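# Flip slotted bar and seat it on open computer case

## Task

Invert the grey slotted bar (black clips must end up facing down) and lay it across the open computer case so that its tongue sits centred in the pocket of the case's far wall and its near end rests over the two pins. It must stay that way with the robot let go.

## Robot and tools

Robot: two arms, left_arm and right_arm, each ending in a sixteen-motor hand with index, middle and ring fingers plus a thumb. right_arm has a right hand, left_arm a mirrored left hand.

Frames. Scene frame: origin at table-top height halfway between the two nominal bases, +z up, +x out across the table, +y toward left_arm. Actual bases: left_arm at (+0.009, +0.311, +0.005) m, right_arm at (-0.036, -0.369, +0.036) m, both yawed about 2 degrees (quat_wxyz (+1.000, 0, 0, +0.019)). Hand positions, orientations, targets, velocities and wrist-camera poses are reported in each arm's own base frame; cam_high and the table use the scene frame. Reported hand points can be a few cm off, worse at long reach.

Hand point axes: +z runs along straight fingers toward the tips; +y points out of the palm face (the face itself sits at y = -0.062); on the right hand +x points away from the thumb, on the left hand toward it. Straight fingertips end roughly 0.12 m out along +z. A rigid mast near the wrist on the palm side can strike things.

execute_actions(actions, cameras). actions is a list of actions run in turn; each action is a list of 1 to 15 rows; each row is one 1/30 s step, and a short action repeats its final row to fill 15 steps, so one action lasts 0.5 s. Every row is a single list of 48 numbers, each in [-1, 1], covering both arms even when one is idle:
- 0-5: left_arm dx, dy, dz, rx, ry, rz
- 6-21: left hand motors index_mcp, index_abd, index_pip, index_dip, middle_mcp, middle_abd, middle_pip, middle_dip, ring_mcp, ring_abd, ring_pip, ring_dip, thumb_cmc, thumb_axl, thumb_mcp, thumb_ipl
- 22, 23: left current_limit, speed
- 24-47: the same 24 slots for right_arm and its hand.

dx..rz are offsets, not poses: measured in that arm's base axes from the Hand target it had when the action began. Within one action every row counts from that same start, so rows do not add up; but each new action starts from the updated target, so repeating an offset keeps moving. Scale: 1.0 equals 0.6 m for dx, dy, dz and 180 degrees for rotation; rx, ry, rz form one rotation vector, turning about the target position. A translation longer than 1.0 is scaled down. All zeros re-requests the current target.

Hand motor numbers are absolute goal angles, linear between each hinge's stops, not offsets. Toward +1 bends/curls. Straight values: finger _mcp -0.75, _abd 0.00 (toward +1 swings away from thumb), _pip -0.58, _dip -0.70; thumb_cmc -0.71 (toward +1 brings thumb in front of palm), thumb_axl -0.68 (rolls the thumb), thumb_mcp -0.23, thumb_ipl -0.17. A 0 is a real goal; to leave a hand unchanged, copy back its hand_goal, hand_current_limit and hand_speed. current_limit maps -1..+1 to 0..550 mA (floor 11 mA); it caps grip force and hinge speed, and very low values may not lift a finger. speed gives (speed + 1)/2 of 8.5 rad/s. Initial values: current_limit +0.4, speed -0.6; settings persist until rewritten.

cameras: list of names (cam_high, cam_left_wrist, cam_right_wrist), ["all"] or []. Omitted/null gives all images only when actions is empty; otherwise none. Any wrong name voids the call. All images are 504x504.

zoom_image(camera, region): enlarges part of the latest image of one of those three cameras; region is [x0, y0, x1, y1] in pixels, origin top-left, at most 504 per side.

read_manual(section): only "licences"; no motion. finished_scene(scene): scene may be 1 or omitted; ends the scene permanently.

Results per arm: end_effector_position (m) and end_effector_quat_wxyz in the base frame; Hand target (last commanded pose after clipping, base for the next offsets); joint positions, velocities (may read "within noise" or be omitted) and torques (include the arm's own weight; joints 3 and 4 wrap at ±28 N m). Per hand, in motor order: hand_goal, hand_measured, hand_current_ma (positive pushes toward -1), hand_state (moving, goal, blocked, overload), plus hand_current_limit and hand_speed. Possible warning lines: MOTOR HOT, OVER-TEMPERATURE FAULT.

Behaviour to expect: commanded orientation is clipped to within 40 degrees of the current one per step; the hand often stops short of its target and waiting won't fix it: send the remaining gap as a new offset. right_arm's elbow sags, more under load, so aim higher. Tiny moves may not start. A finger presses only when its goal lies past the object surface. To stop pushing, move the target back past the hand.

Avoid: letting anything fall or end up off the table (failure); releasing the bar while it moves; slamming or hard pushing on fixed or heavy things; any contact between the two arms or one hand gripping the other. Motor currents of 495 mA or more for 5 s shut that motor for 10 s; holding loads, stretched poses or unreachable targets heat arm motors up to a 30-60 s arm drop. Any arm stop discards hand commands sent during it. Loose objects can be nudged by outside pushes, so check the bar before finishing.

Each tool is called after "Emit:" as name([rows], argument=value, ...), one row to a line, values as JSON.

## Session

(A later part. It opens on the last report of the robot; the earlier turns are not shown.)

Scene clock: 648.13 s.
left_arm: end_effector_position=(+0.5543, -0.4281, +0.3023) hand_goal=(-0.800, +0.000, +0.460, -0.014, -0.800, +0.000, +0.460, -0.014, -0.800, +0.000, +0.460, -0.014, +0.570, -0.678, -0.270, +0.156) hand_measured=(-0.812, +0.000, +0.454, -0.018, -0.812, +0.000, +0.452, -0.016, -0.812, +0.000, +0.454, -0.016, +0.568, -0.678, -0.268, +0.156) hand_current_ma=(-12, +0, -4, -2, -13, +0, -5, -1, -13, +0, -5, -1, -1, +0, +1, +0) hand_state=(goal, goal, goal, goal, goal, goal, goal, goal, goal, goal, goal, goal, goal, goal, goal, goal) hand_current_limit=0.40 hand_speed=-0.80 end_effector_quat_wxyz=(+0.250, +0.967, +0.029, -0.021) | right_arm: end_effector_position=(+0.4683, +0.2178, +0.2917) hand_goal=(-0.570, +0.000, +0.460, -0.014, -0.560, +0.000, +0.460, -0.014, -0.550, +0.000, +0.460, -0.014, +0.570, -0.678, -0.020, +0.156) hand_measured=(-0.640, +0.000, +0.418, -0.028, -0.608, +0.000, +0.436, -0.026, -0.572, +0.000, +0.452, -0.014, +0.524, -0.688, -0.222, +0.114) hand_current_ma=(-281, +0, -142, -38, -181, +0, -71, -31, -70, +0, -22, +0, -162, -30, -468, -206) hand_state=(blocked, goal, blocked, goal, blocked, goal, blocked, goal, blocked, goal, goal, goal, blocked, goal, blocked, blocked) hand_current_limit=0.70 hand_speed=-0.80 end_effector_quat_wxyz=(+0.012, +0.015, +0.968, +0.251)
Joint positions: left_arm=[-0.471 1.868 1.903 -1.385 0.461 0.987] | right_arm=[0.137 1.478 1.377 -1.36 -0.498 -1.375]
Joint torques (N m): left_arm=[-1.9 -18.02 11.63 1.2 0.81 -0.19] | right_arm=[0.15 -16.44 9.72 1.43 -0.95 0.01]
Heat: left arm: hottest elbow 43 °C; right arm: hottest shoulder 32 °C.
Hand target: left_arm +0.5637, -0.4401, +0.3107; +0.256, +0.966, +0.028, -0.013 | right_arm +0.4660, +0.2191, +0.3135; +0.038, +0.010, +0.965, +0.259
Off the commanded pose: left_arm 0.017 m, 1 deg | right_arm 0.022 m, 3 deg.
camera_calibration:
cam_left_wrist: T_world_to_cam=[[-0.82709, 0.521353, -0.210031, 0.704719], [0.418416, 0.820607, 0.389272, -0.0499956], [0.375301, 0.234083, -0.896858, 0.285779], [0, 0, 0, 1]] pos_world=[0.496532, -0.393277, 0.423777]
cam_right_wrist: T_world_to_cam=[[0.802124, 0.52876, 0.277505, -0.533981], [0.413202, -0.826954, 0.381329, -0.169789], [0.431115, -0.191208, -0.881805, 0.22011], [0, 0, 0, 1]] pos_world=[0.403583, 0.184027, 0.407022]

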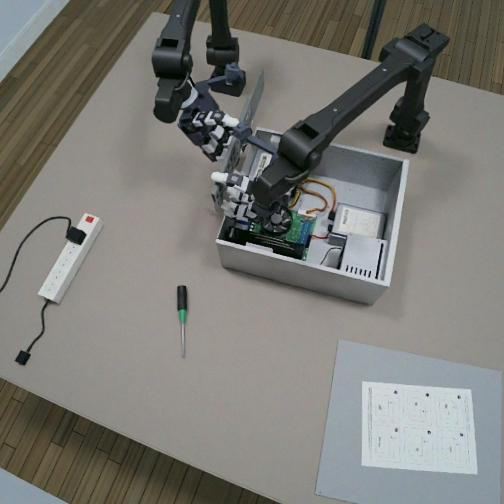

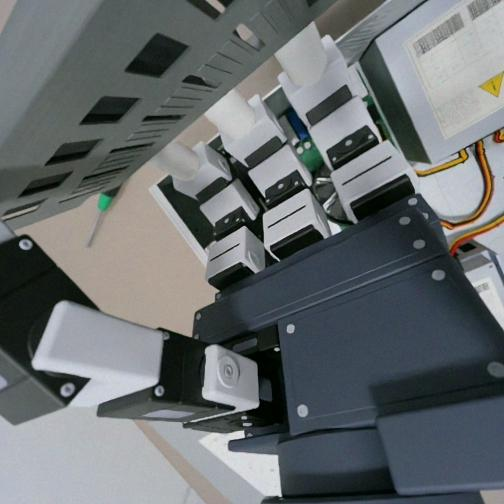

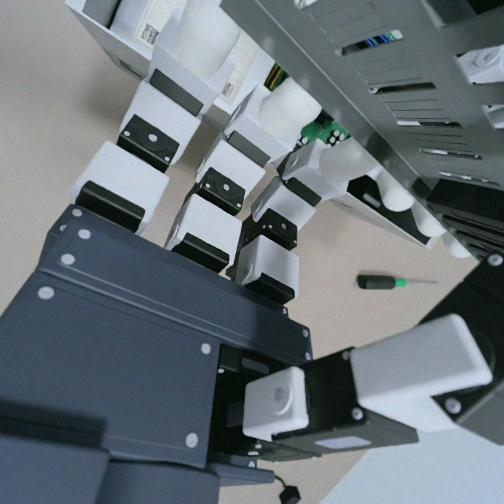

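Emit:
execute_actions([
  [[0,0,0,0,0,0,-0.74,0,0.46,-0.014,-0.74,0,0.46,-0.014,-0.74,0,0.46,-0.014,0.571,-0.678,-0.23,0.157,0.2,-0.85,0,0,0,0,0,0,-0.57,0,0.46,-0.014,-0.56,0,0.46,-0.014,-0.55,0,0.46,-0.014,0.571,-0.678,-0.02,0.157,0.7,-0.8]],
  [[0,0,0,0,0,0,-0.69,0,0.46,-0.014,-0.69,0,0.46,-0.014,-0.69,0,0.46,-0.014,0.571,-0.678,-0.18,0.157,0.2,-0.85,0,0,0,0,0,0,-0.57,0,0.46,-0.014,-0.56,0,0.46,-0.014,-0.55,0,0.46,-0.014,0.571,-0.678,-0.02,0.157,0.7,-0.8]],
], cameras=["all"])

Emit:
zoom_image(camera="cam_high", region=[190, 110, 270, 220])

Emit:
zoom_image(camera="cam_right_wrist", region=[204, 0, 504, 300])

Scene clock: 652.53 s.
left_arm: end_effector_position=(+0.5546, -0.4282, +0.3031) hand_goal=(-0.690, +0.000, +0.460, -0.014, -0.690, +0.000, +0.460, -0.014, -0.690, +0.000, +0.460, -0.014, +0.570, -0.678, -0.180, +0.156) hand_measured=(-0.732, +0.000, +0.452, -0.018, -0.712, +0.000, +0.452, -0.016, -0.704, +0.000, +0.454, -0.016, +0.568, -0.678, -0.212, +0.148) hand_current_ma=(-82, +0, -8, -2, -33, +0, -5, -1, -17, +0, -5, -1, -1, +0, -74, -8) hand_state=(blocked, goal, goal, goal, blocked, goal, goal, goal, goal, goal, goal, goal, goal, goal, blocked, goal) hand_current_limit=0.20 hand_speed=-0.85 end_effector_quat_wxyz=(+0.251, +0.967, +0.029, -0.021) | right_arm: end_effector_position=(+0.4684, +0.2176, +0.2917) hand_goal=(-0.570, +0.000, +0.460, -0.014, -0.560, +0.000, +0.460, -0.014, -0.550, +0.000, +0.460, -0.014, +0.570, -0.678, -0.020, +0.156) hand_measured=(-0.640, +0.000, +0.418, -0.028, -0.608, +0.000, +0.436, -0.026, -0.572, +0.000, +0.452, -0.014, +0.524, -0.688, -0.222, +0.114) hand_current_ma=(-281, +0, -142, -38, -181, +0, -71, -31, -70, +0, -22, +0, -163, -30, -467, -206) hand_state=(blocked, goal, blocked, goal, blocked, goal, blocked, goal, blocked, goal, goal, goal, blocked, goal, blocked, blocked) hand_current_limit=0.70 hand_speed=-0.80 end_effector_quat_wxyz=(+0.012, +0.016, +0.968, +0.251)
Joint positions: left_arm=[-0.471 1.868 1.905 -1.385 0.461 0.987] | right_arm=[0.137 1.478 1.377 -1.36 -0.497 -1.374]
Joint torques (N m): left_arm=[-1.9 -18.02 11.54 1.2 0.82 -0.19] | right_arm=[0.15 -16.44 9.72 1.43 -0.98 0]
Heat: left arm: hottest elbow 44 °C; right arm: hottest shoulder 32 °C.
Hand target: left_arm +0.5637, -0.4400, +0.3106; +0.256, +0.966, +0.028, -0.013 | right_arm +0.4659, +0.2191, +0.3135; +0.038, +0.010, +0.965, +0.259
Off the commanded pose: left_arm 0.017 m, 1 deg | right_arm 0.022 m, 3 deg.
camera_calibration:
cam_left_wrist: T_world_to_cam=[[-0.827275, 0.520601, -0.211163, 0.705339], [0.417429, 0.821169, 0.389145, -0.0494671], [0.37599, 0.233785, -0.896647, 0.285717], [0, 0, 0, 1]] pos_world=[0.496732, -0.393376, 0.424379]
cam_right_wrist: T_world_to_cam=[[0.802954, 0.527791, 0.276949, -0.533937], [0.412113, -0.827294, 0.381769, -0.169506], [0.430612, -0.192409, -0.881789, 0.220615], [0, 0, 0, 1]] pos_world=[0.403583, 0.184025, 0.407122]

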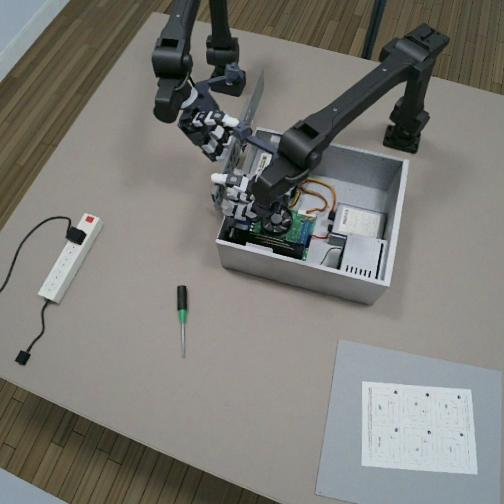

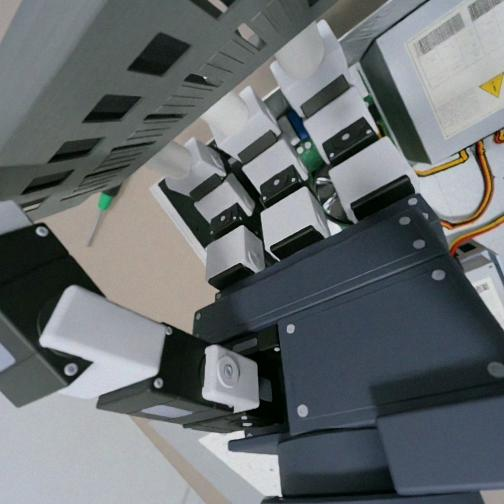

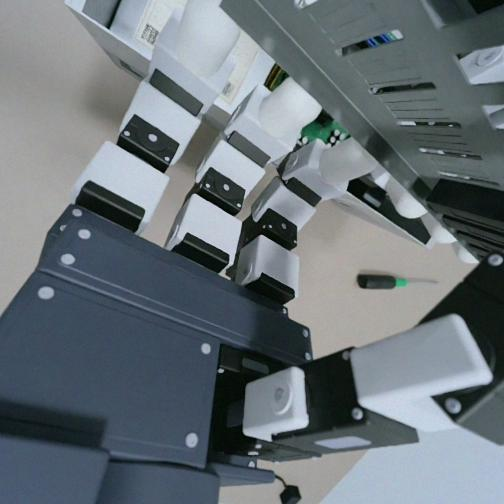

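Scaled by 4.582 from the camera's 504x504 image, which has a finer 720x720 frame.

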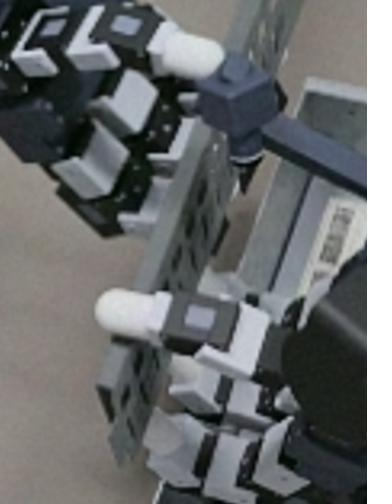

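Scaled by 1.680 from the camera's 504x504 image, which has a finer 720x720 frame.

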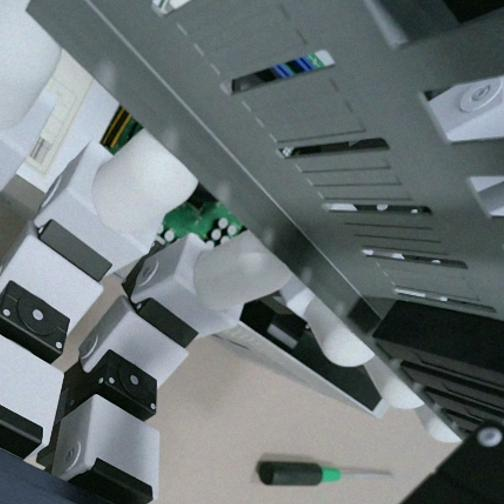

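Emit:
execute_actions([
  [[0,0,0,0,0,0,-0.67,0,0.46,-0.014,-0.65,0,0.46,-0.014,-0.63,0,0.46,-0.014,0.571,-0.678,-0.13,0.157,0.5,-0.85,0,0,0,0,0,0,-0.57,0,0.46,-0.014,-0.56,0,0.46,-0.014,-0.55,0,0.46,-0.014,0.571,-0.678,-0.02,0.157,0.7,-0.8]],
  [[0,0,0,0,0,0,-0.64,0,0.46,-0.014,-0.61,0,0.46,-0.014,-0.58,0,0.46,-0.014,0.571,-0.678,-0.05,0.157,0.7,-0.85,0,0,0,0,0,0,-0.57,0,0.46,-0.014,-0.56,0,0.46,-0.014,-0.55,0,0.46,-0.014,0.571,-0.678,-0.02,0.157,0.7,-0.8]],
], cameras=["all"])

Emit:
zoom_image(camera="cam_high", region=[190, 110, 270, 220])

Emit:
zoom_image(camera="cam_right_wrist", region=[204, 0, 504, 300])

Emit:
zoom_image(camera="cam_left_wrist", region=[0, 0, 350, 350])

Scene clock: 657.37 s.
left_arm: end_effector_position=(+0.5550, -0.4283, +0.3015) hand_goal=(-0.640, +0.000, +0.460, -0.014, -0.610, +0.000, +0.460, -0.014, -0.580, +0.000, +0.460, -0.014, +0.570, -0.678, -0.050, +0.156) hand_measured=(-0.708, +0.000, +0.442, -0.020, -0.684, +0.000, +0.442, -0.018, -0.660, +0.000, +0.444, -0.018, +0.566, -0.678, -0.204, +0.128) hand_current_ma=(-168, +0, -20, -4, -191, +0, -21, -2, -216, +0, -20, -2, -3, +0, -468, -66) hand_state=(blocked, goal, goal, goal, blocked, goal, goal, goal, blocked, goal, goal, goal, goal, goal, blocked, blocked) hand_current_limit=0.70 hand_speed=-0.85 end_effector_quat_wxyz=(+0.250, +0.968, +0.030, -0.021) | right_arm: end_effector_position=(+0.4685, +0.2175, +0.2926) hand_goal=(-0.570, +0.000, +0.460, -0.014, -0.560, +0.000, +0.460, -0.014, -0.550, +0.000, +0.460, -0.014, +0.570, -0.678, -0.020, +0.156) hand_measured=(-0.640, +0.000, +0.418, -0.028, -0.608, +0.000, +0.436, -0.026, -0.570, +0.000, +0.452, -0.014, +0.522, -0.688, -0.222, +0.114) hand_current_ma=(-281, +0, -142, -38, -181, +0, -71, -31, -63, +0, -21, +0, -170, -32, -467, -206) hand_state=(blocked, goal, blocked, goal, blocked, goal, blocked, goal, blocked, goal, goal, goal, blocked, goal, blocked, blocked) hand_current_limit=0.70 hand_speed=-0.80 end_effector_quat_wxyz=(+0.012, +0.018, +0.968, +0.251)
Joint positions: left_arm=[-0.471 1.87 1.905 -1.385 0.46 0.987] | right_arm=[0.137 1.476 1.377 -1.36 -0.497 -1.369]
Joint torques (N m): left_arm=[-1.9 -18.26 11.52 1.2 0.85 -0.19] | right_arm=[0.21 -16.21 9.74 1.42 -0.97 -0.04]
Heat: left arm: hottest elbow 45 °C; right arm: hottest shoulder 32 °C.
Hand target: left_arm +0.5637, -0.4400, +0.3106; +0.256, +0.966, +0.028, -0.013 | right_arm +0.4660, +0.2191, +0.3135; +0.038, +0.010, +0.965, +0.259
Off the commanded pose: left_arm 0.017 m, 1 deg | right_arm 0.021 m, 3 deg.
camera_calibration:
cam_left_wrist: T_world_to_cam=[[-0.827662, 0.520903, -0.208893, 0.705025], [0.418004, 0.820521, 0.389894, -0.0497449], [0.374498, 0.235382, -0.896854, 0.285673], [0, 0, 0, 1]] pos_world=[0.497332, -0.393675, 0.422876]
cam_right_wrist: T_world_to_cam=[[0.805345, 0.524222, 0.276786, -0.534559], [0.408765, -0.829228, 0.381171, -0.16786], [0.429337, -0.193834, -0.882099, 0.222287], [0, 0, 0, 1]] pos_world=[0.403683, 0.18412, 0.408021]

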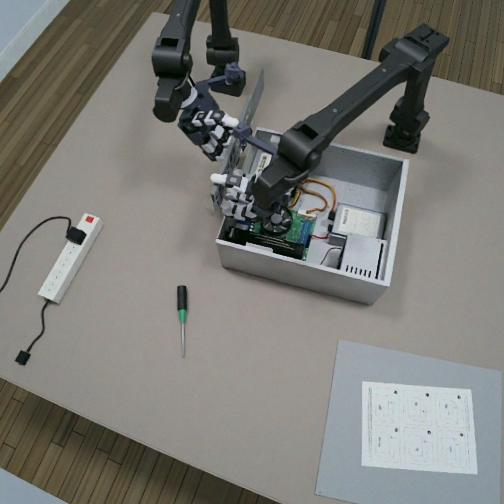

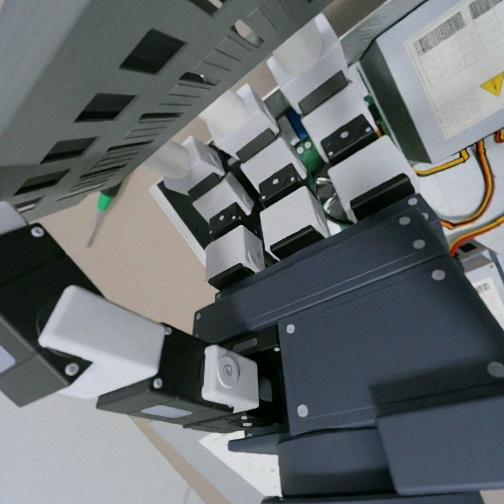

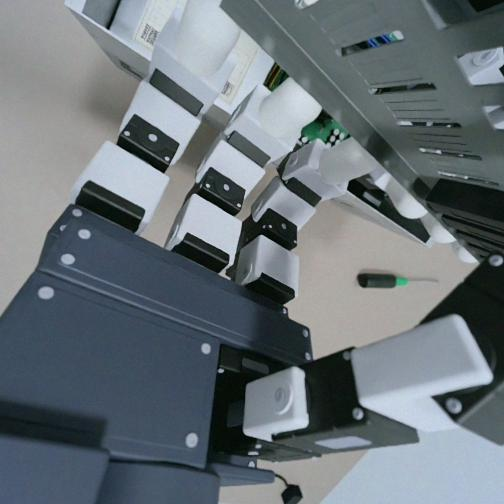

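Scaled by 4.582 from the camera's 504x504 image, which has a finer 720x720 frame.

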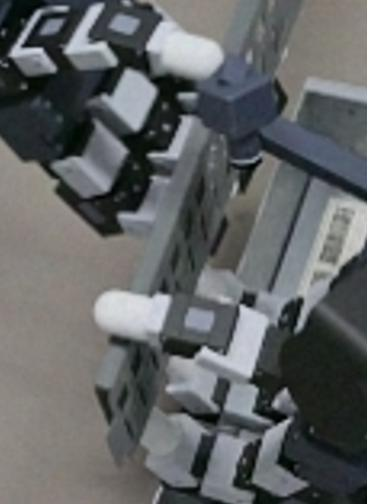

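Scaled by 1.680 from the camera's 504x504 image, which has a finer 720x720 frame.

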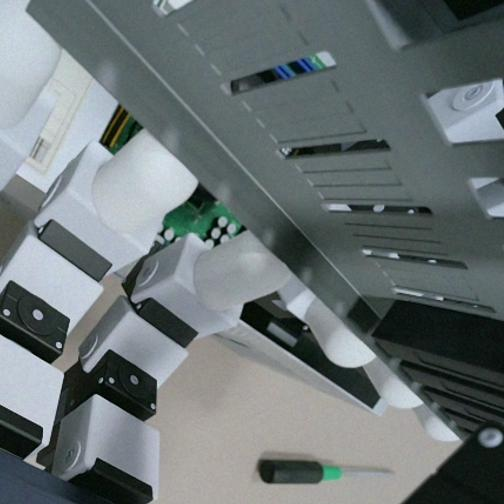

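Scaled by 1.440 from the camera's 504x504 image, which has a finer 720x720 frame.

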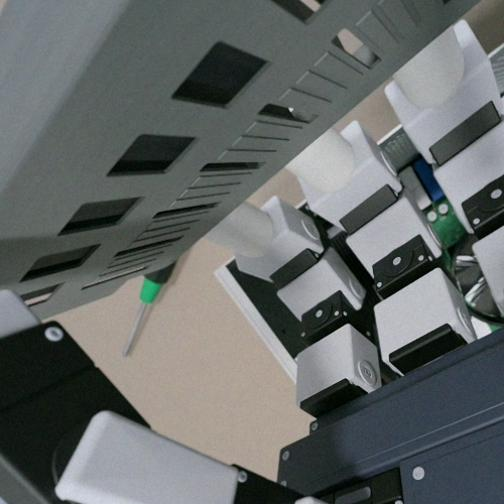

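Emit:
execute_actions([
  [[0,0,0,0,0,0,-0.62,0,0.46,-0.014,-0.57,0,0.46,-0.014,-0.50,0,0.46,-0.014,0.571,-0.678,-0.05,0.157,0.74,-0.85,0,0,0,0,0,0,-0.59,0,0.46,-0.014,-0.57,0,0.46,-0.014,-0.55,0,0.46,-0.014,0.571,-0.678,-0.13,0.157,0.5,-0.85]],
  [[0,0,0,0,0,0,-0.62,0,0.46,-0.014,-0.57,0,0.46,-0.014,-0.50,0,0.46,-0.014,0.571,-0.678,-0.05,0.157,0.74,-0.85,0,0,0,0,0,0,-0.63,0,0.46,-0.014,-0.60,0,0.46,-0.014,-0.56,0,0.46,-0.014,0.571,-0.678,-0.2,0.157,0.4,-0.85]],
], cameras=["cam_high","cam_right_wrist"])

Emit:
zoom_image(camera="cam_high", region=[190, 50, 330, 220])

Scene clock: 662.47 s.
left_arm: end_effector_position=(+0.5558, -0.4282, +0.2985) hand_goal=(-0.620, +0.000, +0.460, -0.014, -0.570, +0.000, +0.460, -0.014, -0.500, +0.000, +0.460, -0.014, +0.570, -0.678, -0.050, +0.156) hand_measured=(-0.694, +0.000, +0.438, -0.024, -0.660, +0.000, +0.434, -0.020, -0.624, +0.000, +0.432, -0.020, +0.556, -0.678, -0.204, +0.118) hand_current_ma=(-191, +0, -29, -10, -257, +0, -36, -5, -414, +0, -43, -4, -15, +0, -478, -103) hand_state=(blocked, goal, blocked, goal, blocked, goal, blocked, goal, blocked, goal, blocked, goal, goal, goal, blocked, blocked) hand_current_limit=0.74 hand_speed=-0.85 end_effector_quat_wxyz=(+0.247, +0.968, +0.030, -0.022) | right_arm: end_effector_position=(+0.4684, +0.2174, +0.2949) hand_goal=(-0.630, +0.000, +0.460, -0.014, -0.600, +0.000, +0.460, -0.014, -0.560, +0.000, +0.460, -0.014, +0.570, -0.678, -0.200, +0.156) hand_measured=(-0.664, +0.000, +0.418, -0.026, -0.618, +0.000, +0.438, -0.022, -0.568, +0.000, +0.452, -0.014, +0.516, -0.690, -0.224, +0.126) hand_current_ma=(-118, +0, -142, -31, -56, +0, -67, -21, -22, +0, -17, +0, -197, -39, -96, -133) hand_state=(blocked, goal, blocked, goal, goal, goal, blocked, goal, goal, goal, goal, goal, blocked, goal, blocked, blocked) hand_current_limit=0.40 hand_speed=-0.85 end_effector_quat_wxyz=(+0.015, +0.019, +0.968, +0.252)
Joint positions: left_arm=[-0.471 1.874 1.905 -1.385 0.457 0.987] | right_arm=[0.137 1.471 1.377 -1.357 -0.497 -1.365]
Joint torques (N m): left_arm=[-1.9 -18.61 11.51 1.2 0.99 -0.18] | right_arm=[0.21 -15.79 9.77 1.36 -0.96 -0.07]
Heat: left arm: hottest elbow 45 °C; right arm: hottest shoulder 32 °C.
Hand target: left_arm +0.5637, -0.4400, +0.3105; +0.256, +0.966, +0.028, -0.013 | right_arm +0.4660, +0.2190, +0.3135; +0.038, +0.010, +0.965, +0.259
Off the commanded pose: left_arm 0.019 m, 1 deg | right_arm 0.019 m, 3 deg.
camera_calibration:
cam_right_wrist: T_world_to_cam=[[0.805513, 0.521479, 0.281439, -0.535862], [0.404277, -0.830858, 0.382408, -0.166745], [0.433254, -0.194255, -0.880089, 0.221966], [0, 0, 0, 1]] pos_world=[0.402887, 0.184017, 0.409927]
Images, in order (width x height): cam_high 504x504, cam_right_wrist 504x504.

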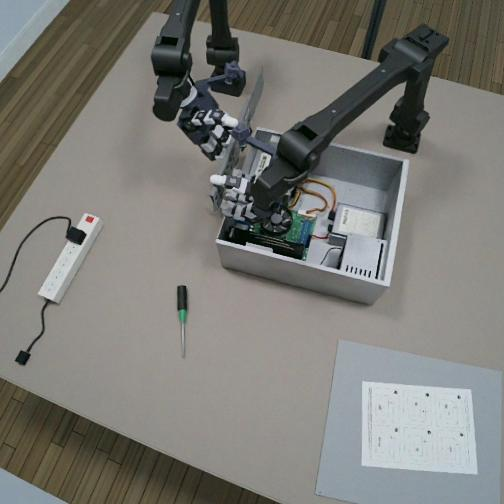

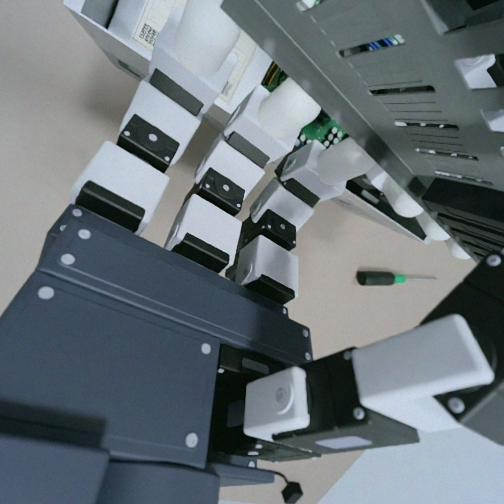

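Scaled by 2.965 from the camera's 504x504 image, which has a finer 720x720 frame.

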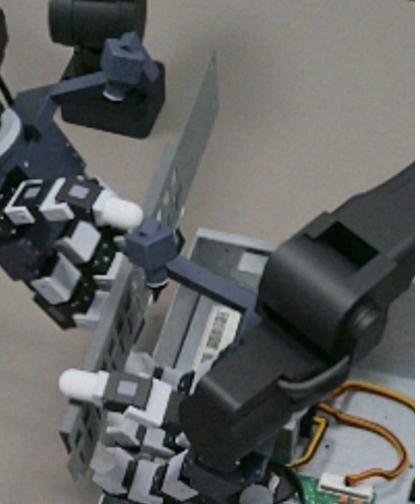

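Emit:
execute_actions([
  [[0,0,0,0,0,0,-0.62,0,0.46,-0.014,-0.57,0,0.46,-0.014,-0.50,0,0.46,-0.014,0.571,-0.678,-0.05,0.157,0.74,-0.85,0,0,0,0,0,0,-0.65,0,0.43,-0.014,-0.62,0,0.44,-0.014,-0.57,0,0.45,-0.014,0.54,-0.678,-0.35,0.157,0.4,-0.85]],
  [[0,0,0,0,0,0,-0.62,0,0.46,-0.014,-0.57,0,0.46,-0.014,-0.50,0,0.46,-0.014,0.571,-0.678,-0.05,0.157,0.74,-0.85,0,0,0,0,0,0,-0.70,0,0.43,-0.014,-0.67,0,0.44,-0.014,-0.62,0,0.45,-0.014,0.54,-0.678,-0.42,0.157,0.4,-0.85]],
], cameras=["cam_high","cam_right_wrist"])

Emit:
zoom_image(camera="cam_high", region=[190, 50, 330, 220])

Scene clock: 666.40 s.
left_arm: end_effector_position=(+0.5566, -0.4289, +0.2942) hand_goal=(-0.620, +0.000, +0.460, -0.014, -0.570, +0.000, +0.460, -0.014, -0.500, +0.000, +0.460, -0.014, +0.570, -0.678, -0.050, +0.156) hand_measured=(-0.694, +0.000, +0.434, -0.026, -0.652, +0.000, +0.434, -0.022, -0.604, +0.000, +0.430, -0.020, +0.542, -0.682, -0.204, +0.118) hand_current_ma=(-191, +0, -35, -11, -221, +0, -37, -6, -319, +0, -44, -5, -44, -3, -478, -103) hand_state=(blocked, goal, blocked, goal, blocked, goal, blocked, goal, blocked, goal, blocked, goal, blocked, goal, blocked, blocked) hand_current_limit=0.74 hand_speed=-0.85 end_effector_quat_wxyz=(+0.245, +0.969, +0.031, -0.024) | right_arm: end_effector_position=(+0.4678, +0.2176, +0.2987) hand_goal=(-0.700, +0.000, +0.430, -0.014, -0.670, +0.000, +0.440, -0.014, -0.620, +0.000, +0.450, -0.014, +0.540, -0.678, -0.420, +0.156) hand_measured=(-0.712, +0.000, +0.420, -0.018, -0.674, +0.000, +0.436, -0.016, -0.624, +0.000, +0.450, -0.014, +0.536, -0.680, -0.412, +0.156) hand_current_ma=(-36, +0, -27, -8, -7, +0, -10, -5, -7, +0, +0, +0, -7, -6, +27, -2) hand_state=(goal, goal, goal, goal, goal, goal, goal, goal, goal, goal, goal, goal, goal, goal, goal, goal) hand_current_limit=0.40 hand_speed=-0.85 end_effector_quat_wxyz=(+0.020, +0.017, +0.967, +0.254)
Joint positions: left_arm=[-0.472 1.88 1.905 -1.385 0.455 0.987] | right_arm=[0.137 1.464 1.377 -1.354 -0.5 -1.365]
Joint torques (N m): left_arm=[-1.85 -19.19 11.49 1.16 1.08 -0.18] | right_arm=[0.15 -15.09 9.81 1.25 -0.87 -0.07]
Heat: left arm: hottest elbow 46 °C; right arm: hottest shoulder 31 °C.
Hand target: left_arm +0.5638, -0.4400, +0.3104; +0.256, +0.966, +0.028, -0.013 | right_arm +0.4660, +0.2191, +0.3136; +0.038, +0.010, +0.965, +0.259
Off the commanded pose: left_arm 0.021 m, 2 deg | right_arm 0.015 m, 2 deg.
camera_calibration:
cam_right_wrist: T_world_to_cam=[[0.802532, 0.520592, 0.291422, -0.538006], [0.400811, -0.832271, 0.382983, -0.165963], [0.441919, -0.190551, -0.876583, 0.219707], [0, 0, 0, 1]] pos_world=[0.401194, 0.18382, 0.412939]
Images, in order (width x height): cam_high 504x504, cam_right_wrist 504x504.

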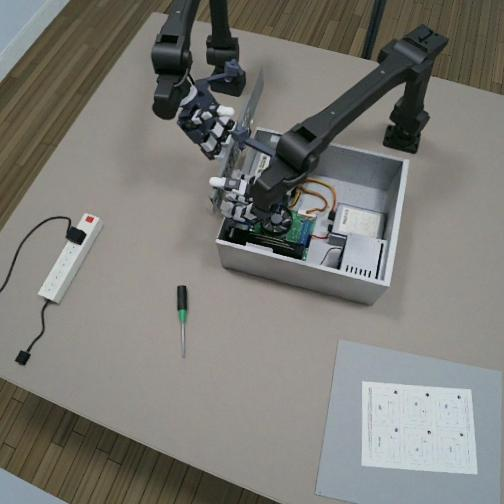

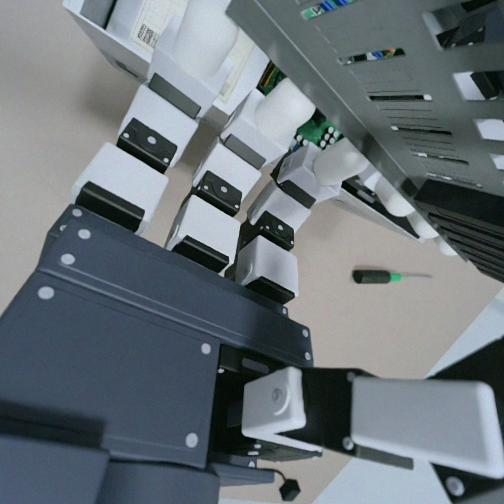

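Scaled by 2.965 from the camera's 504x504 image, which has a finer 720x720 frame.

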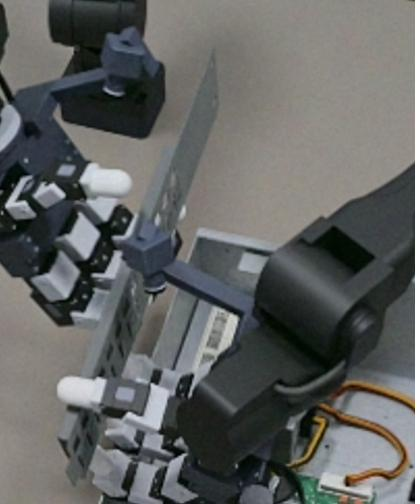

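Emit:
execute_actions([
  [[0,0,0,0,0,0,-0.62,0,0.46,-0.014,-0.57,0,0.46,-0.014,-0.50,0,0.46,-0.014,0.571,-0.678,-0.05,0.157,0.74,-0.85,0,0,0,0,0,0,-0.80,0,0.43,-0.014,-0.78,0,0.44,-0.014,-0.74,0,0.45,-0.014,0.54,-0.678,-0.42,0.157,0.4,-0.85]],
  [[0,0,0,0,0,0,-0.62,0,0.46,-0.014,-0.57,0,0.46,-0.014,-0.50,0,0.46,-0.014,0.571,-0.678,-0.05,0.157,0.74,-0.85,0,0,0,0,0,0,-0.92,0,0.43,-0.014,-0.92,0,0.44,-0.014,-0.90,0,0.45,-0.014,0.54,-0.678,-0.42,0.157,0.4,-0.85]],
], cameras=["cam_high","cam_right_wrist","cam_left_wrist"])

Emit:
zoom_image(camera="cam_high", region=[190, 50, 330, 220])

Scene clock: 670.17 s.
left_arm: end_effector_position=(+0.5572, -0.4291, +0.2915) hand_goal=(-0.620, +0.000, +0.460, -0.014, -0.570, +0.000, +0.460, -0.014, -0.500, +0.000, +0.460, -0.014, +0.570, -0.678, -0.050, +0.156) hand_measured=(-0.694, +0.000, +0.434, -0.026, -0.652, +0.000, +0.434, -0.022, -0.604, +0.000, +0.430, -0.022, +0.542, -0.682, -0.204, +0.118) hand_current_ma=(-191, +0, -35, -11, -221, +0, -38, -6, -319, +0, -46, -6, -44, -3, -478, -103) hand_state=(blocked, goal, blocked, goal, blocked, goal, blocked, goal, blocked, goal, blocked, goal, blocked, goal, blocked, blocked) hand_current_limit=0.74 hand_speed=-0.85 end_effector_quat_wxyz=(+0.244, +0.969, +0.031, -0.026) | right_arm: end_effector_position=(+0.4672, +0.2177, +0.3006) hand_goal=(-0.920, +0.000, +0.430, -0.014, -0.920, +0.000, +0.440, -0.014, -0.900, +0.000, +0.450, -0.014, +0.540, -0.678, -0.420, +0.156) hand_measured=(-0.922, +0.000, +0.422, -0.018, -0.922, +0.000, +0.436, -0.016, -0.902, +0.000, +0.450, -0.014, +0.536, -0.680, -0.412, +0.156) hand_current_ma=(-2, +0, -20, -6, -2, +0, -10, -5, -2, +0, +0, +0, -7, -6, +27, -2) hand_state=(goal, goal, goal, goal, goal, goal, goal, goal, goal, goal, goal, goal, goal, goal, goal, goal) hand_current_limit=0.40 hand_speed=-0.85 end_effector_quat_wxyz=(+0.021, +0.017, +0.967, +0.255)
Joint positions: left_arm=[-0.472 1.884 1.905 -1.385 0.453 0.987] | right_arm=[0.137 1.461 1.377 -1.354 -0.501 -1.365]
Joint torques (N m): left_arm=[-1.85 -19.6 11.47 1.16 1.12 -0.18] | right_arm=[0.21 -14.8 9.83 1.24 -0.77 -0.06]
Heat: left arm: hottest elbow 46 °C; right arm: hottest shoulder 31 °C.
Hand target: left_arm +0.5638, -0.4400, +0.3104; +0.256, +0.966, +0.028, -0.013 | right_arm +0.4660, +0.2191, +0.3135; +0.038, +0.010, +0.965, +0.259
Off the commanded pose: left_arm 0.023 m, 2 deg | right_arm 0.013 m, 2 deg.
camera_calibration:
cam_left_wrist: T_world_to_cam=[[-0.829885, 0.522781, -0.194911, 0.703218], [0.421194, 0.81613, 0.395636, -0.0514803], [0.365904, 0.246237, -0.897486, 0.28572], [0, 0, 0, 1]] pos_world=[0.500728, -0.395969, 0.413862]
cam_right_wrist: T_world_to_cam=[[0.801478, 0.520177, 0.295039, -0.538571], [0.399738, -0.832941, 0.382646, -0.165651], [0.444794, -0.188744, -0.875519, 0.219594], [0, 0, 0, 1]] pos_world=[0.400196, 0.183622, 0.414543]

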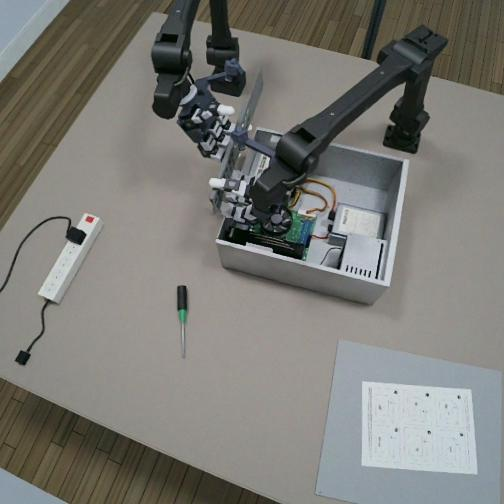

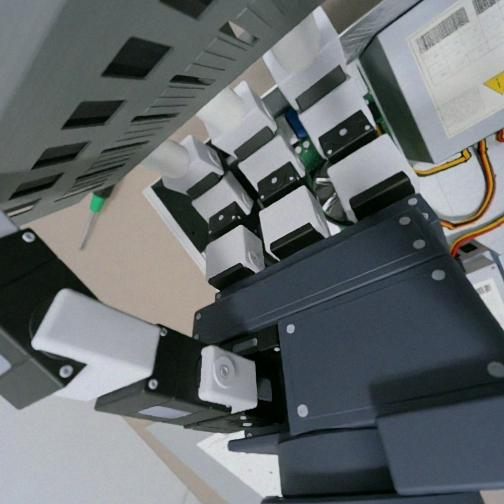

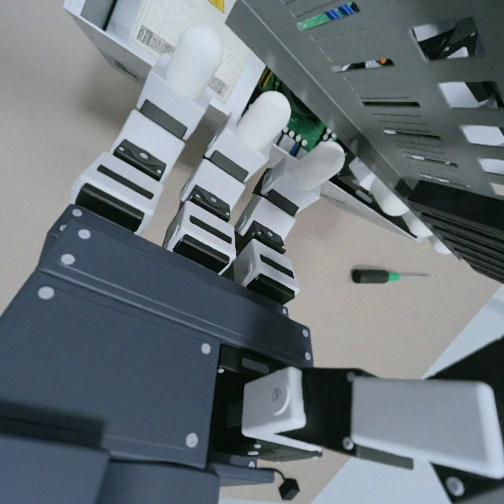

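Scaled by 2.965 from the camera's 504x504 image, which has a finer 720x720 frame.

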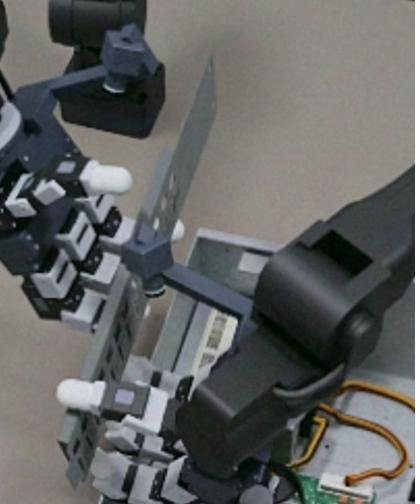

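Emit:
execute_actions([
  [[0,0,0,0,0,0,-0.62,0,0.46,-0.014,-0.57,0,0.46,-0.014,-0.50,0,0.46,-0.014,0.571,-0.678,-0.05,0.157,0.74,-0.85,0,-0.05,0,0,0,0,-0.95,0,0.40,-0.014,-0.95,0,0.40,-0.014,-0.95,0,0.40,-0.014,0.54,-0.678,-0.42,0.157,0.4,-0.7]],
  [[0,0,0,0,0,0,-0.62,0,0.46,-0.014,-0.57,0,0.46,-0.014,-0.50,0,0.46,-0.014,0.571,-0.678,-0.05,0.157,0.74,-0.85,0,-0.08,0,0,0,0,-0.95,0,0.40,-0.014,-0.95,0,0.40,-0.014,-0.95,0,0.40,-0.014,0.54,-0.678,-0.42,0.157,0.4,-0.7]],
  [[0,0,0,0,0,0,-0.62,0,0.46,-0.014,-0.57,0,0.46,-0.014,-0.50,0,0.46,-0.014,0.571,-0.678,-0.05,0.157,0.74,-0.85,0,-0.1,0,0,0,0,-0.95,0,0.40,-0.014,-0.95,0,0.40,-0.014,-0.95,0,0.40,-0.014,0.54,-0.678,-0.42,0.157,0.4,-0.7]],
], cameras=["cam_high","cam_right_wrist"])

Emit:
zoom_image(camera="cam_high", region=[190, 50, 330, 220])

Scene clock: 675.57 s.
left_arm: end_effector_position=(+0.5572, -0.4291, +0.2915) hand_goal=(-0.620, +0.000, +0.460, -0.014, -0.570, +0.000, +0.460, -0.014, -0.500, +0.000, +0.460, -0.014, +0.570, -0.678, -0.050, +0.156) hand_measured=(-0.694, +0.000, +0.434, -0.026, -0.652, +0.000, +0.434, -0.022, -0.604, +0.000, +0.430, -0.022, +0.542, -0.682, -0.204, +0.118) hand_current_ma=(-191, +0, -35, -11, -221, +0, -38, -6, -319, +0, -46, -6, -44, -3, -479, -103) hand_state=(blocked, goal, blocked, goal, blocked, goal, blocked, goal, blocked, goal, blocked, goal, blocked, goal, blocked, blocked) hand_current_limit=0.74 hand_speed=-0.85 end_effector_quat_wxyz=(+0.244, +0.969, +0.031, -0.026) | right_arm: end_effector_position=(+0.4548, +0.0808, +0.3019) hand_goal=(-0.950, +0.000, +0.400, -0.014, -0.950, +0.000, +0.400, -0.014, -0.950, +0.000, +0.400, -0.014, +0.540, -0.678, -0.420, +0.156) hand_measured=(-0.952, +0.000, +0.400, -0.018, -0.952, +0.000, +0.400, -0.016, -0.952, +0.000, +0.400, -0.014, +0.538, -0.680, -0.414, +0.156) hand_current_ma=(-5, +0, +0, -6, -5, +0, +0, -5, -4, +0, +0, +0, -4, -6, +23, -2) hand_state=(goal, goal, goal, goal, goal, goal, goal, goal, goal, goal, goal, goal, goal, goal, goal, goal) hand_current_limit=0.40 hand_speed=-0.70 end_effector_quat_wxyz=(+0.027, +0.022, +0.965, +0.260)
Joint positions: left_arm=[-0.472 1.884 1.905 -1.385 0.453 0.987] | right_arm=[-0.184 1.461 1.377 -1.52 -0.527 -1.717]
Joint torques (N m): left_arm=[-1.85 -19.6 11.47 1.17 1.11 -0.18] | right_arm=[0.32 -10.93 13.3 -0.03 -0.76 -0.16]
Heat: left arm: hottest elbow 46 °C; right arm: hottest shoulder 31 °C.
Hand target: left_arm +0.5638, -0.4400, +0.3104; +0.256, +0.966, +0.028, -0.013 | right_arm +0.4659, +0.0811, +0.3134; +0.038, +0.010, +0.965, +0.259
Off the commanded pose: left_arm 0.023 m, 2 deg | right_arm 0.016 m, 2 deg.
camera_calibration:
cam_right_wrist: T_world_to_cam=[[0.805898, 0.506124, 0.307193, -0.462413], [0.385019, -0.842178, 0.377486, -0.266241], [0.449766, -0.18594, -0.873577, 0.197353], [0, 0, 0, 1]] pos_world=[0.386403, 0.0465122, 0.414955]
Images, in order (width x height): cam_high 504x504, cam_right_wrist 504x504.

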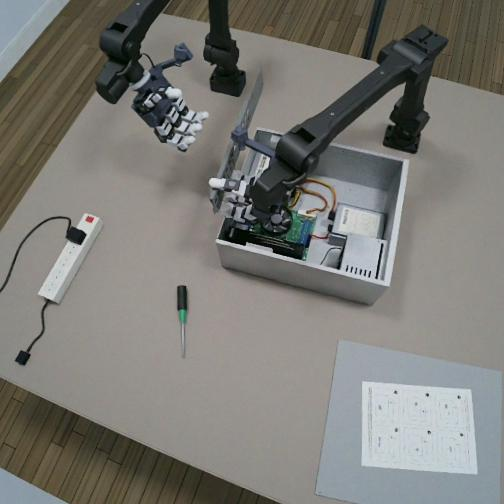

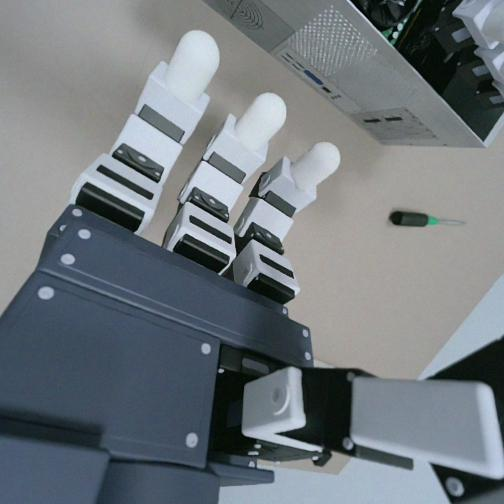

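Scaled by 2.965 from the camera's 504x504 image, which has a finer 720x720 frame.

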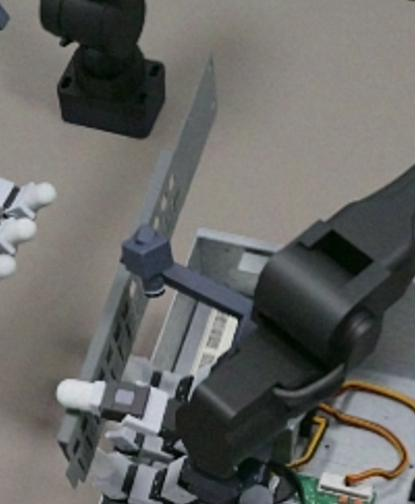

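Emit:
execute_actions([
  [[-0.0036,0.06,0.03,0,0,0,-0.62,0,0.46,-0.014,-0.57,0,0.46,-0.014,-0.50,0,0.46,-0.014,0.571,-0.678,-0.05,0.157,0.74,-0.85,0,0,0,0,0,0,-0.95,0,0.40,-0.014,-0.95,0,0.40,-0.014,-0.95,0,0.40,-0.014,0.54,-0.678,-0.42,0.157,0.4,-0.7]],
  [[-0.0036,0.1,0.03,0,0,0,-0.62,0,0.46,-0.014,-0.57,0,0.46,-0.014,-0.50,0,0.46,-0.014,0.571,-0.678,-0.05,0.157,0.74,-0.85,0,0,0,0,0,0,-0.95,0,0.40,-0.014,-0.95,0,0.40,-0.014,-0.95,0,0.40,-0.014,0.54,-0.678,-0.42,0.157,0.4,-0.7]],
  [[-0.0036,0.11,0,0,0,0,-0.62,0,0.46,-0.014,-0.57,0,0.46,-0.014,-0.50,0,0.46,-0.014,0.571,-0.678,-0.05,0.157,0.74,-0.85,0,0,0,0,0,0,-0.95,0,0.40,-0.014,-0.95,0,0.40,-0.014,-0.95,0,0.40,-0.014,0.54,-0.678,-0.42,0.157,0.4,-0.7]],
  [[-0.0036,0.11,0,0,0,0,-0.62,0,0.46,-0.014,-0.57,0,0.46,-0.014,-0.50,0,0.46,-0.014,0.571,-0.678,-0.05,0.157,0.74,-0.85,0,0,0,0,0,0,-0.95,0,0.40,-0.014,-0.95,0,0.40,-0.014,-0.95,0,0.40,-0.014,0.54,-0.678,-0.42,0.157,0.4,-0.7]],
  [[-0.0036,0.11,0,0,0,0,-0.62,0,0.46,-0.014,-0.57,0,0.46,-0.014,-0.50,0,0.46,-0.014,0.571,-0.678,-0.05,0.157,0.74,-0.85,0,0,0,0,0,0,-0.95,0,0.40,-0.014,-0.95,0,0.40,-0.014,-0.95,0,0.40,-0.014,0.54,-0.678,-0.42,0.157,0.4,-0.7]],
], cameras=["cam_high","cam_left_wrist"])

Scene clock: 703.27 s.
left_arm: end_effector_position=(+0.5606, -0.1400, +0.3395) hand_goal=(-0.620, +0.000, +0.460, -0.014, -0.570, +0.000, +0.460, -0.014, -0.500, +0.000, +0.460, -0.014, +0.570, -0.678, -0.050, +0.156) hand_measured=(-0.694, +0.000, +0.434, -0.026, -0.652, +0.000, +0.430, -0.024, -0.604, +0.000, +0.424, -0.026, +0.546, -0.682, -0.204, +0.118) hand_current_ma=(-191, +0, -36, -12, -221, +0, -44, -9, -319, +0, -61, -11, -35, -3, -478, -103) hand_state=(blocked, goal, blocked, goal, blocked, goal, blocked, goal, blocked, goal, blocked, goal, blocked, goal, blocked, blocked) hand_current_limit=0.74 hand_speed=-0.85 end_effector_quat_wxyz=(+0.252, +0.967, +0.034, -0.008) | right_arm: end_effector_position=(+0.4547, +0.0808, +0.3019) hand_goal=(-0.950, +0.000, +0.400, -0.014, -0.950, +0.000, +0.400, -0.014, -0.950, +0.000, +0.400, -0.014, +0.540, -0.678, -0.420, +0.156) hand_measured=(-0.952, +0.000, +0.400, -0.018, -0.952, +0.000, +0.400, -0.016, -0.952, +0.000, +0.400, -0.014, +0.538, -0.680, -0.414, +0.156) hand_current_ma=(-5, +0, +0, -6, -5, +0, +0, -5, -4, +0, +0, +0, -4, -6, +23, -2) hand_state=(goal, goal, goal, goal, goal, goal, goal, goal, goal, goal, goal, goal, goal, goal, goal, goal) hand_current_limit=0.40 hand_speed=-0.70 end_effector_quat_wxyz=(+0.027, +0.022, +0.965, +0.260)
Joint positions: left_arm=[0.033 1.74 1.824 -1.671 0.509 1.538] | right_arm=[-0.184 1.461 1.377 -1.52 -0.527 -1.719]
Joint torques (N m): left_arm=[-1.79 -18.43 7.38 -0.25 1.33 0.01] | right_arm=[0.32 -10.87 13.34 -0.08 -0.76 -0.16]
Heat: left arm: hottest elbow 47 °C; right arm: hottest elbow 34 °C.
Hand target: left_arm +0.5529, -0.1461, +0.3464; +0.256, +0.966, +0.028, -0.013 | right_arm +0.4659, +0.0811, +0.3134; +0.038, +0.010, +0.965, +0.259
Off the commanded pose: left_arm 0.012 m, 1 deg | right_arm 0.016 m, 2 deg.
joint sent to its limit (left arm) — joint 4 (wrist pitch), lower limit. The joint targets still meet the commanded pose.
camera_calibration:
cam_left_wrist: T_world_to_cam=[[-0.830115, 0.507567, -0.230837, 0.574426], [0.395819, 0.827991, 0.397187, -0.292427], [0.39273, 0.238341, -0.888232, 0.237165], [0, 0, 0, 1]] pos_world=[0.499446, -0.105959, 0.459405]
Images, in order (width x height): cam_high 504x504, cam_left_wrist 504x504.

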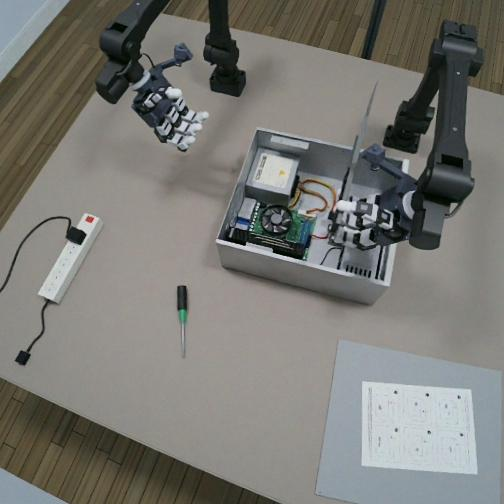

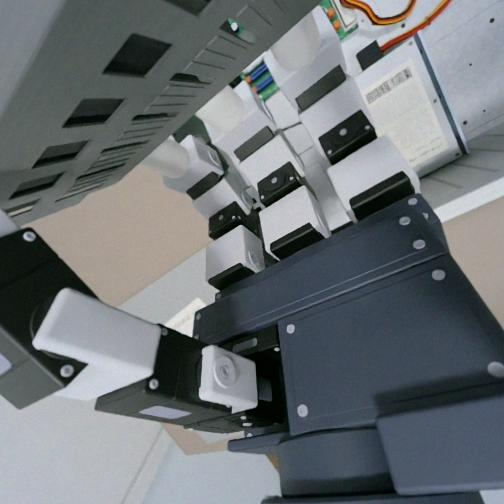

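Emit:
execute_actions([
  [[-0.0377,0.1007,-0.003,0,0,0.0222,-0.62,0,0.46,-0.014,-0.57,0,0.46,-0.014,-0.50,0,0.46,-0.014,0.571,-0.678,-0.05,0.157,0.74,-0.85,0,0,0,0,0,0,-0.95,0,0.40,-0.014,-0.95,0,0.40,-0.014,-0.95,0,0.40,-0.014,0.54,-0.678,-0.42,0.157,0.4,-0.7]],
  [[-0.0377,0.1007,-0.003,0,0,0.0222,-0.62,0,0.46,-0.014,-0.57,0,0.46,-0.014,-0.50,0,0.46,-0.014,0.571,-0.678,-0.05,0.157,0.74,-0.85,0,0,0,0,0,0,-0.95,0,0.40,-0.014,-0.95,0,0.40,-0.014,-0.95,0,0.40,-0.014,0.54,-0.678,-0.42,0.157,0.4,-0.7]],
  [[-0.0377,0.1007,-0.003,0,0,0.0222,-0.62,0,0.46,-0.014,-0.57,0,0.46,-0.014,-0.50,0,0.46,-0.014,0.571,-0.678,-0.05,0.157,0.74,-0.85,0,0,0,0,0,0,-0.95,0,0.40,-0.014,-0.95,0,0.40,-0.014,-0.95,0,0.40,-0.014,0.54,-0.678,-0.42,0.157,0.4,-0.7]],
  [[-0.0377,0.1007,-0.003,0,0,0.0222,-0.62,0,0.46,-0.014,-0.57,0,0.46,-0.014,-0.50,0,0.46,-0.014,0.571,-0.678,-0.05,0.157,0.74,-0.85,0,0,0,0,0,0,-0.95,0,0.40,-0.014,-0.95,0,0.40,-0.014,-0.95,0,0.40,-0.014,0.54,-0.678,-0.42,0.157,0.4,-0.7]],
  [[-0.0377,0.1007,-0.003,0,0,0.0222,-0.62,0,0.46,-0.014,-0.57,0,0.46,-0.014,-0.50,0,0.46,-0.014,0.571,-0.678,-0.05,0.157,0.74,-0.85,0,0,0,0,0,0,-0.95,0,0.40,-0.014,-0.95,0,0.40,-0.014,-0.95,0,0.40,-0.014,0.54,-0.678,-0.42,0.157,0.4,-0.7]],
], cameras=["cam_high","cam_left_wrist"])

Scene clock: 711.83 s.
left_arm: end_effector_position=(+0.4427, +0.1628, +0.3326) hand_goal=(-0.620, +0.000, +0.460, -0.014, -0.570, +0.000, +0.460, -0.014, -0.500, +0.000, +0.460, -0.014, +0.570, -0.678, -0.050, +0.156) hand_measured=(-0.694, +0.000, +0.434, -0.026, -0.652, +0.000, +0.430, -0.024, -0.604, +0.000, +0.424, -0.026, +0.546, -0.682, -0.204, +0.118) hand_current_ma=(-191, +0, -36, -12, -221, +0, -44, -9, -319, +0, -61, -12, -35, -3, -479, -103) hand_state=(blocked, goal, blocked, goal, blocked, goal, blocked, goal, blocked, goal, blocked, goal, blocked, goal, blocked, blocked) hand_current_limit=0.74 hand_speed=-0.85 end_effector_quat_wxyz=(+0.238, +0.945, +0.211, +0.079) | right_arm: end_effector_position=(+0.4547, +0.0808, +0.3019) hand_goal=(-0.950, +0.000, +0.400, -0.014, -0.950, +0.000, +0.400, -0.014, -0.950, +0.000, +0.400, -0.014, +0.540, -0.678, -0.420, +0.156) hand_measured=(-0.952, +0.000, +0.400, -0.018, -0.952, +0.000, +0.400, -0.016, -0.952, +0.000, +0.400, -0.014, +0.538, -0.680, -0.414, +0.156) hand_current_ma=(-5, +0, +0, -6, -5, +0, +0, -5, -4, +0, +0, +0, -4, -6, +23, -2) hand_state=(goal, goal, goal, goal, goal, goal, goal, goal, goal, goal, goal, goal, goal, goal, goal, goal) hand_current_limit=0.40 hand_speed=-0.70 end_effector_quat_wxyz=(+0.027, +0.022, +0.965, +0.260)
Joint positions: left_arm=[0.701 1.545 1.558 -1.673 0.5 1.855] | right_arm=[-0.184 1.461 1.377 -1.52 -0.527 -1.719]
Joint torques (N m): left_arm=[-1.67 -14.86 7.1 -0.4 1.17 -0.04] | right_arm=[0.32 -10.93 13.33 -0.06 -0.77 -0.16]
Heat: left arm: hottest elbow 46 °C; right arm: hottest elbow 34 °C.
Hand target: left_arm +0.4399, +0.1560, +0.3374; +0.254, +0.947, +0.195, +0.032 | right_arm +0.4659, +0.0811, +0.3134; +0.038, +0.010, +0.965, +0.259
Off the commanded pose: left_arm 0.009 m, 6 deg | right_arm 0.016 m, 2 deg.
joint sent to its limit (left arm) — joint 4 (wrist pitch), lower limit. The joint targets are off in orientation, not in position.
camera_calibration:
cam_left_wrist: T_world_to_cam=[[-0.942209, 0.163733, -0.29229, 0.447299], [0.0218425, 0.900607, 0.434085, -0.352361], [0.334312, 0.402615, -0.852136, 0.192223], [0, 0, 0, 1]] pos_world=[0.364883, 0.166709, 0.447496]
Images, in order (width x height): cam_high 504x504, cam_left_wrist 504x504.

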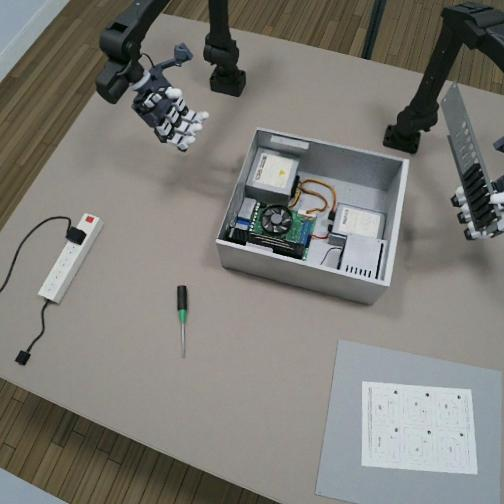

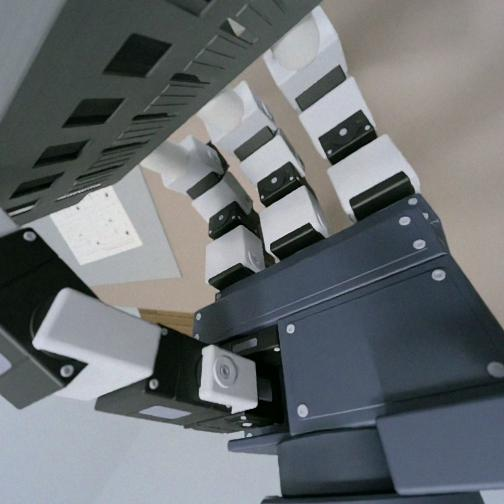

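Emit:
execute_actions([
  [[0,0,-0.07,0,0,0,-0.62,0,0.46,-0.014,-0.57,0,0.46,-0.014,-0.50,0,0.46,-0.014,0.571,-0.678,-0.05,0.157,0.74,-0.85,0,0,0,0,0,0,-0.95,0,0.40,-0.014,-0.95,0,0.40,-0.014,-0.95,0,0.40,-0.014,0.54,-0.678,-0.42,0.157,0.4,-0.7]],
  [[0,0,-0.08,0,0,0,-0.62,0,0.46,-0.014,-0.57,0,0.46,-0.014,-0.50,0,0.46,-0.014,0.571,-0.678,-0.05,0.157,0.74,-0.85,0,0,0,0,0,0,-0.95,0,0.40,-0.014,-0.95,0,0.40,-0.014,-0.95,0,0.40,-0.014,0.54,-0.678,-0.42,0.157,0.4,-0.7]],
  [[0,0,-0.08,0,0,0,-0.62,0,0.46,-0.014,-0.57,0,0.46,-0.014,-0.50,0,0.46,-0.014,0.571,-0.678,-0.05,0.157,0.74,-0.85,0,0,0,0,0,0,-0.95,0,0.40,-0.014,-0.95,0,0.40,-0.014,-0.95,0,0.40,-0.014,0.54,-0.678,-0.42,0.157,0.4,-0.7]],
  [[0,0,-0.07,0,0,0,-0.62,0,0.46,-0.014,-0.57,0,0.46,-0.014,-0.50,0,0.46,-0.014,0.571,-0.678,-0.05,0.157,0.74,-0.85,0,0,0,0,0,0,-0.95,0,0.40,-0.014,-0.95,0,0.40,-0.014,-0.95,0,0.40,-0.014,0.54,-0.678,-0.42,0.157,0.4,-0.7]],
  [[0,0,-0.05,0,0,0,-0.62,0,0.46,-0.014,-0.57,0,0.46,-0.014,-0.50,0,0.46,-0.014,0.571,-0.678,-0.05,0.157,0.74,-0.85,0,0,0,0,0,0,-0.95,0,0.40,-0.014,-0.95,0,0.40,-0.014,-0.95,0,0.40,-0.014,0.54,-0.678,-0.42,0.157,0.4,-0.7]],
], cameras=["cam_high","cam_left_wrist"])

Emit:
zoom_image(camera="cam_high", region=[380, 60, 504, 260])

Scene clock: 720.83 s.
left_arm: end_effector_position=(+0.4382, +0.1614, +0.1300) hand_goal=(-0.620, +0.000, +0.460, -0.014, -0.570, +0.000, +0.460, -0.014, -0.500, +0.000, +0.460, -0.014, +0.570, -0.678, -0.050, +0.156) hand_measured=(-0.694, +0.000, +0.434, -0.026, -0.652, +0.000, +0.430, -0.024, -0.604, +0.000, +0.424, -0.026, +0.544, -0.682, -0.204, +0.118) hand_current_ma=(-191, +0, -36, -12, -220, +0, -44, -9, -318, +0, -61, -12, -37, -3, -479, -103) hand_state=(blocked, goal, blocked, goal, blocked, goal, blocked, goal, blocked, goal, blocked, goal, blocked, goal, blocked, blocked) hand_current_limit=0.74 hand_speed=-0.85 end_effector_quat_wxyz=(+0.251, +0.947, +0.200, +0.034) | right_arm: end_effector_position=(+0.4547, +0.0808, +0.3019) hand_goal=(-0.950, +0.000, +0.400, -0.014, -0.950, +0.000, +0.400, -0.014, -0.950, +0.000, +0.400, -0.014, +0.540, -0.678, -0.420, +0.156) hand_measured=(-0.952, +0.000, +0.400, -0.018, -0.952, +0.000, +0.400, -0.016, -0.952, +0.000, +0.400, -0.014, +0.538, -0.680, -0.414, +0.156) hand_current_ma=(-5, +0, +0, -6, -5, +0, +0, -5, -4, +0, +0, +0, -4, -6, +23, -2) hand_state=(goal, goal, goal, goal, goal, goal, goal, goal, goal, goal, goal, goal, goal, goal, goal, goal) hand_current_limit=0.40 hand_speed=-0.70 end_effector_quat_wxyz=(+0.027, +0.022, +0.965, +0.260)
Joint positions: left_arm=[0.698 1.72 1.225 -1.269 0.476 1.901] | right_arm=[-0.184 1.461 1.377 -1.52 -0.527 -1.719]
Joint torques (N m): left_arm=[-1.96 -14.97 5.9 0.13 1.14 -0.04] | right_arm=[0.32 -10.93 13.33 -0.08 -0.77 -0.16]
Heat: left arm: hottest elbow 44 °C; right arm: hottest elbow 35 °C.
Hand target: left_arm +0.4398, +0.1560, +0.1275; +0.254, +0.947, +0.195, +0.032 | right_arm +0.4659, +0.0811, +0.3134; +0.038, +0.010, +0.965, +0.259
Off the commanded pose: left_arm 0.006 m, 1 deg | right_arm 0.016 m, 2 deg.
camera_calibration:
cam_left_wrist: T_world_to_cam=[[-0.953471, 0.196827, -0.228367, 0.375386], [0.0943796, 0.914273, 0.393951, -0.291797], [0.28633, 0.354068, -0.89031, 0.0555104], [0, 0, 0, 1]] pos_world=[0.369565, 0.173242, 0.250101]
Images, in order (width x height): cam_high 504x504, cam_left_wrist 504x504.

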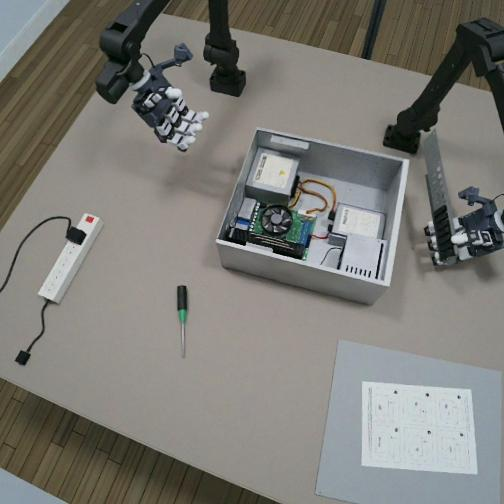

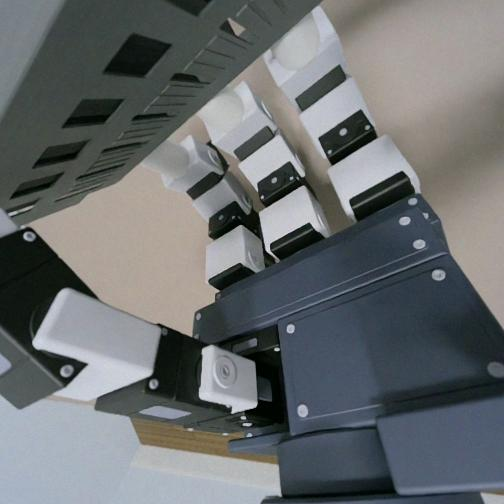

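Scaled by 2.520 from the camera's 504x504 image, which has a finer 720x720 frame.

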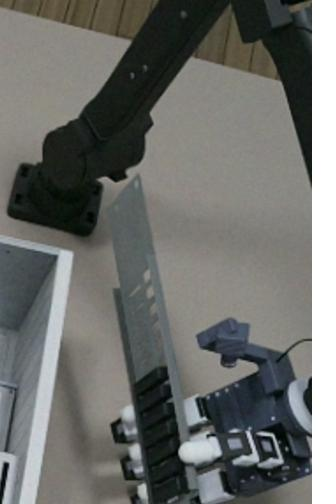

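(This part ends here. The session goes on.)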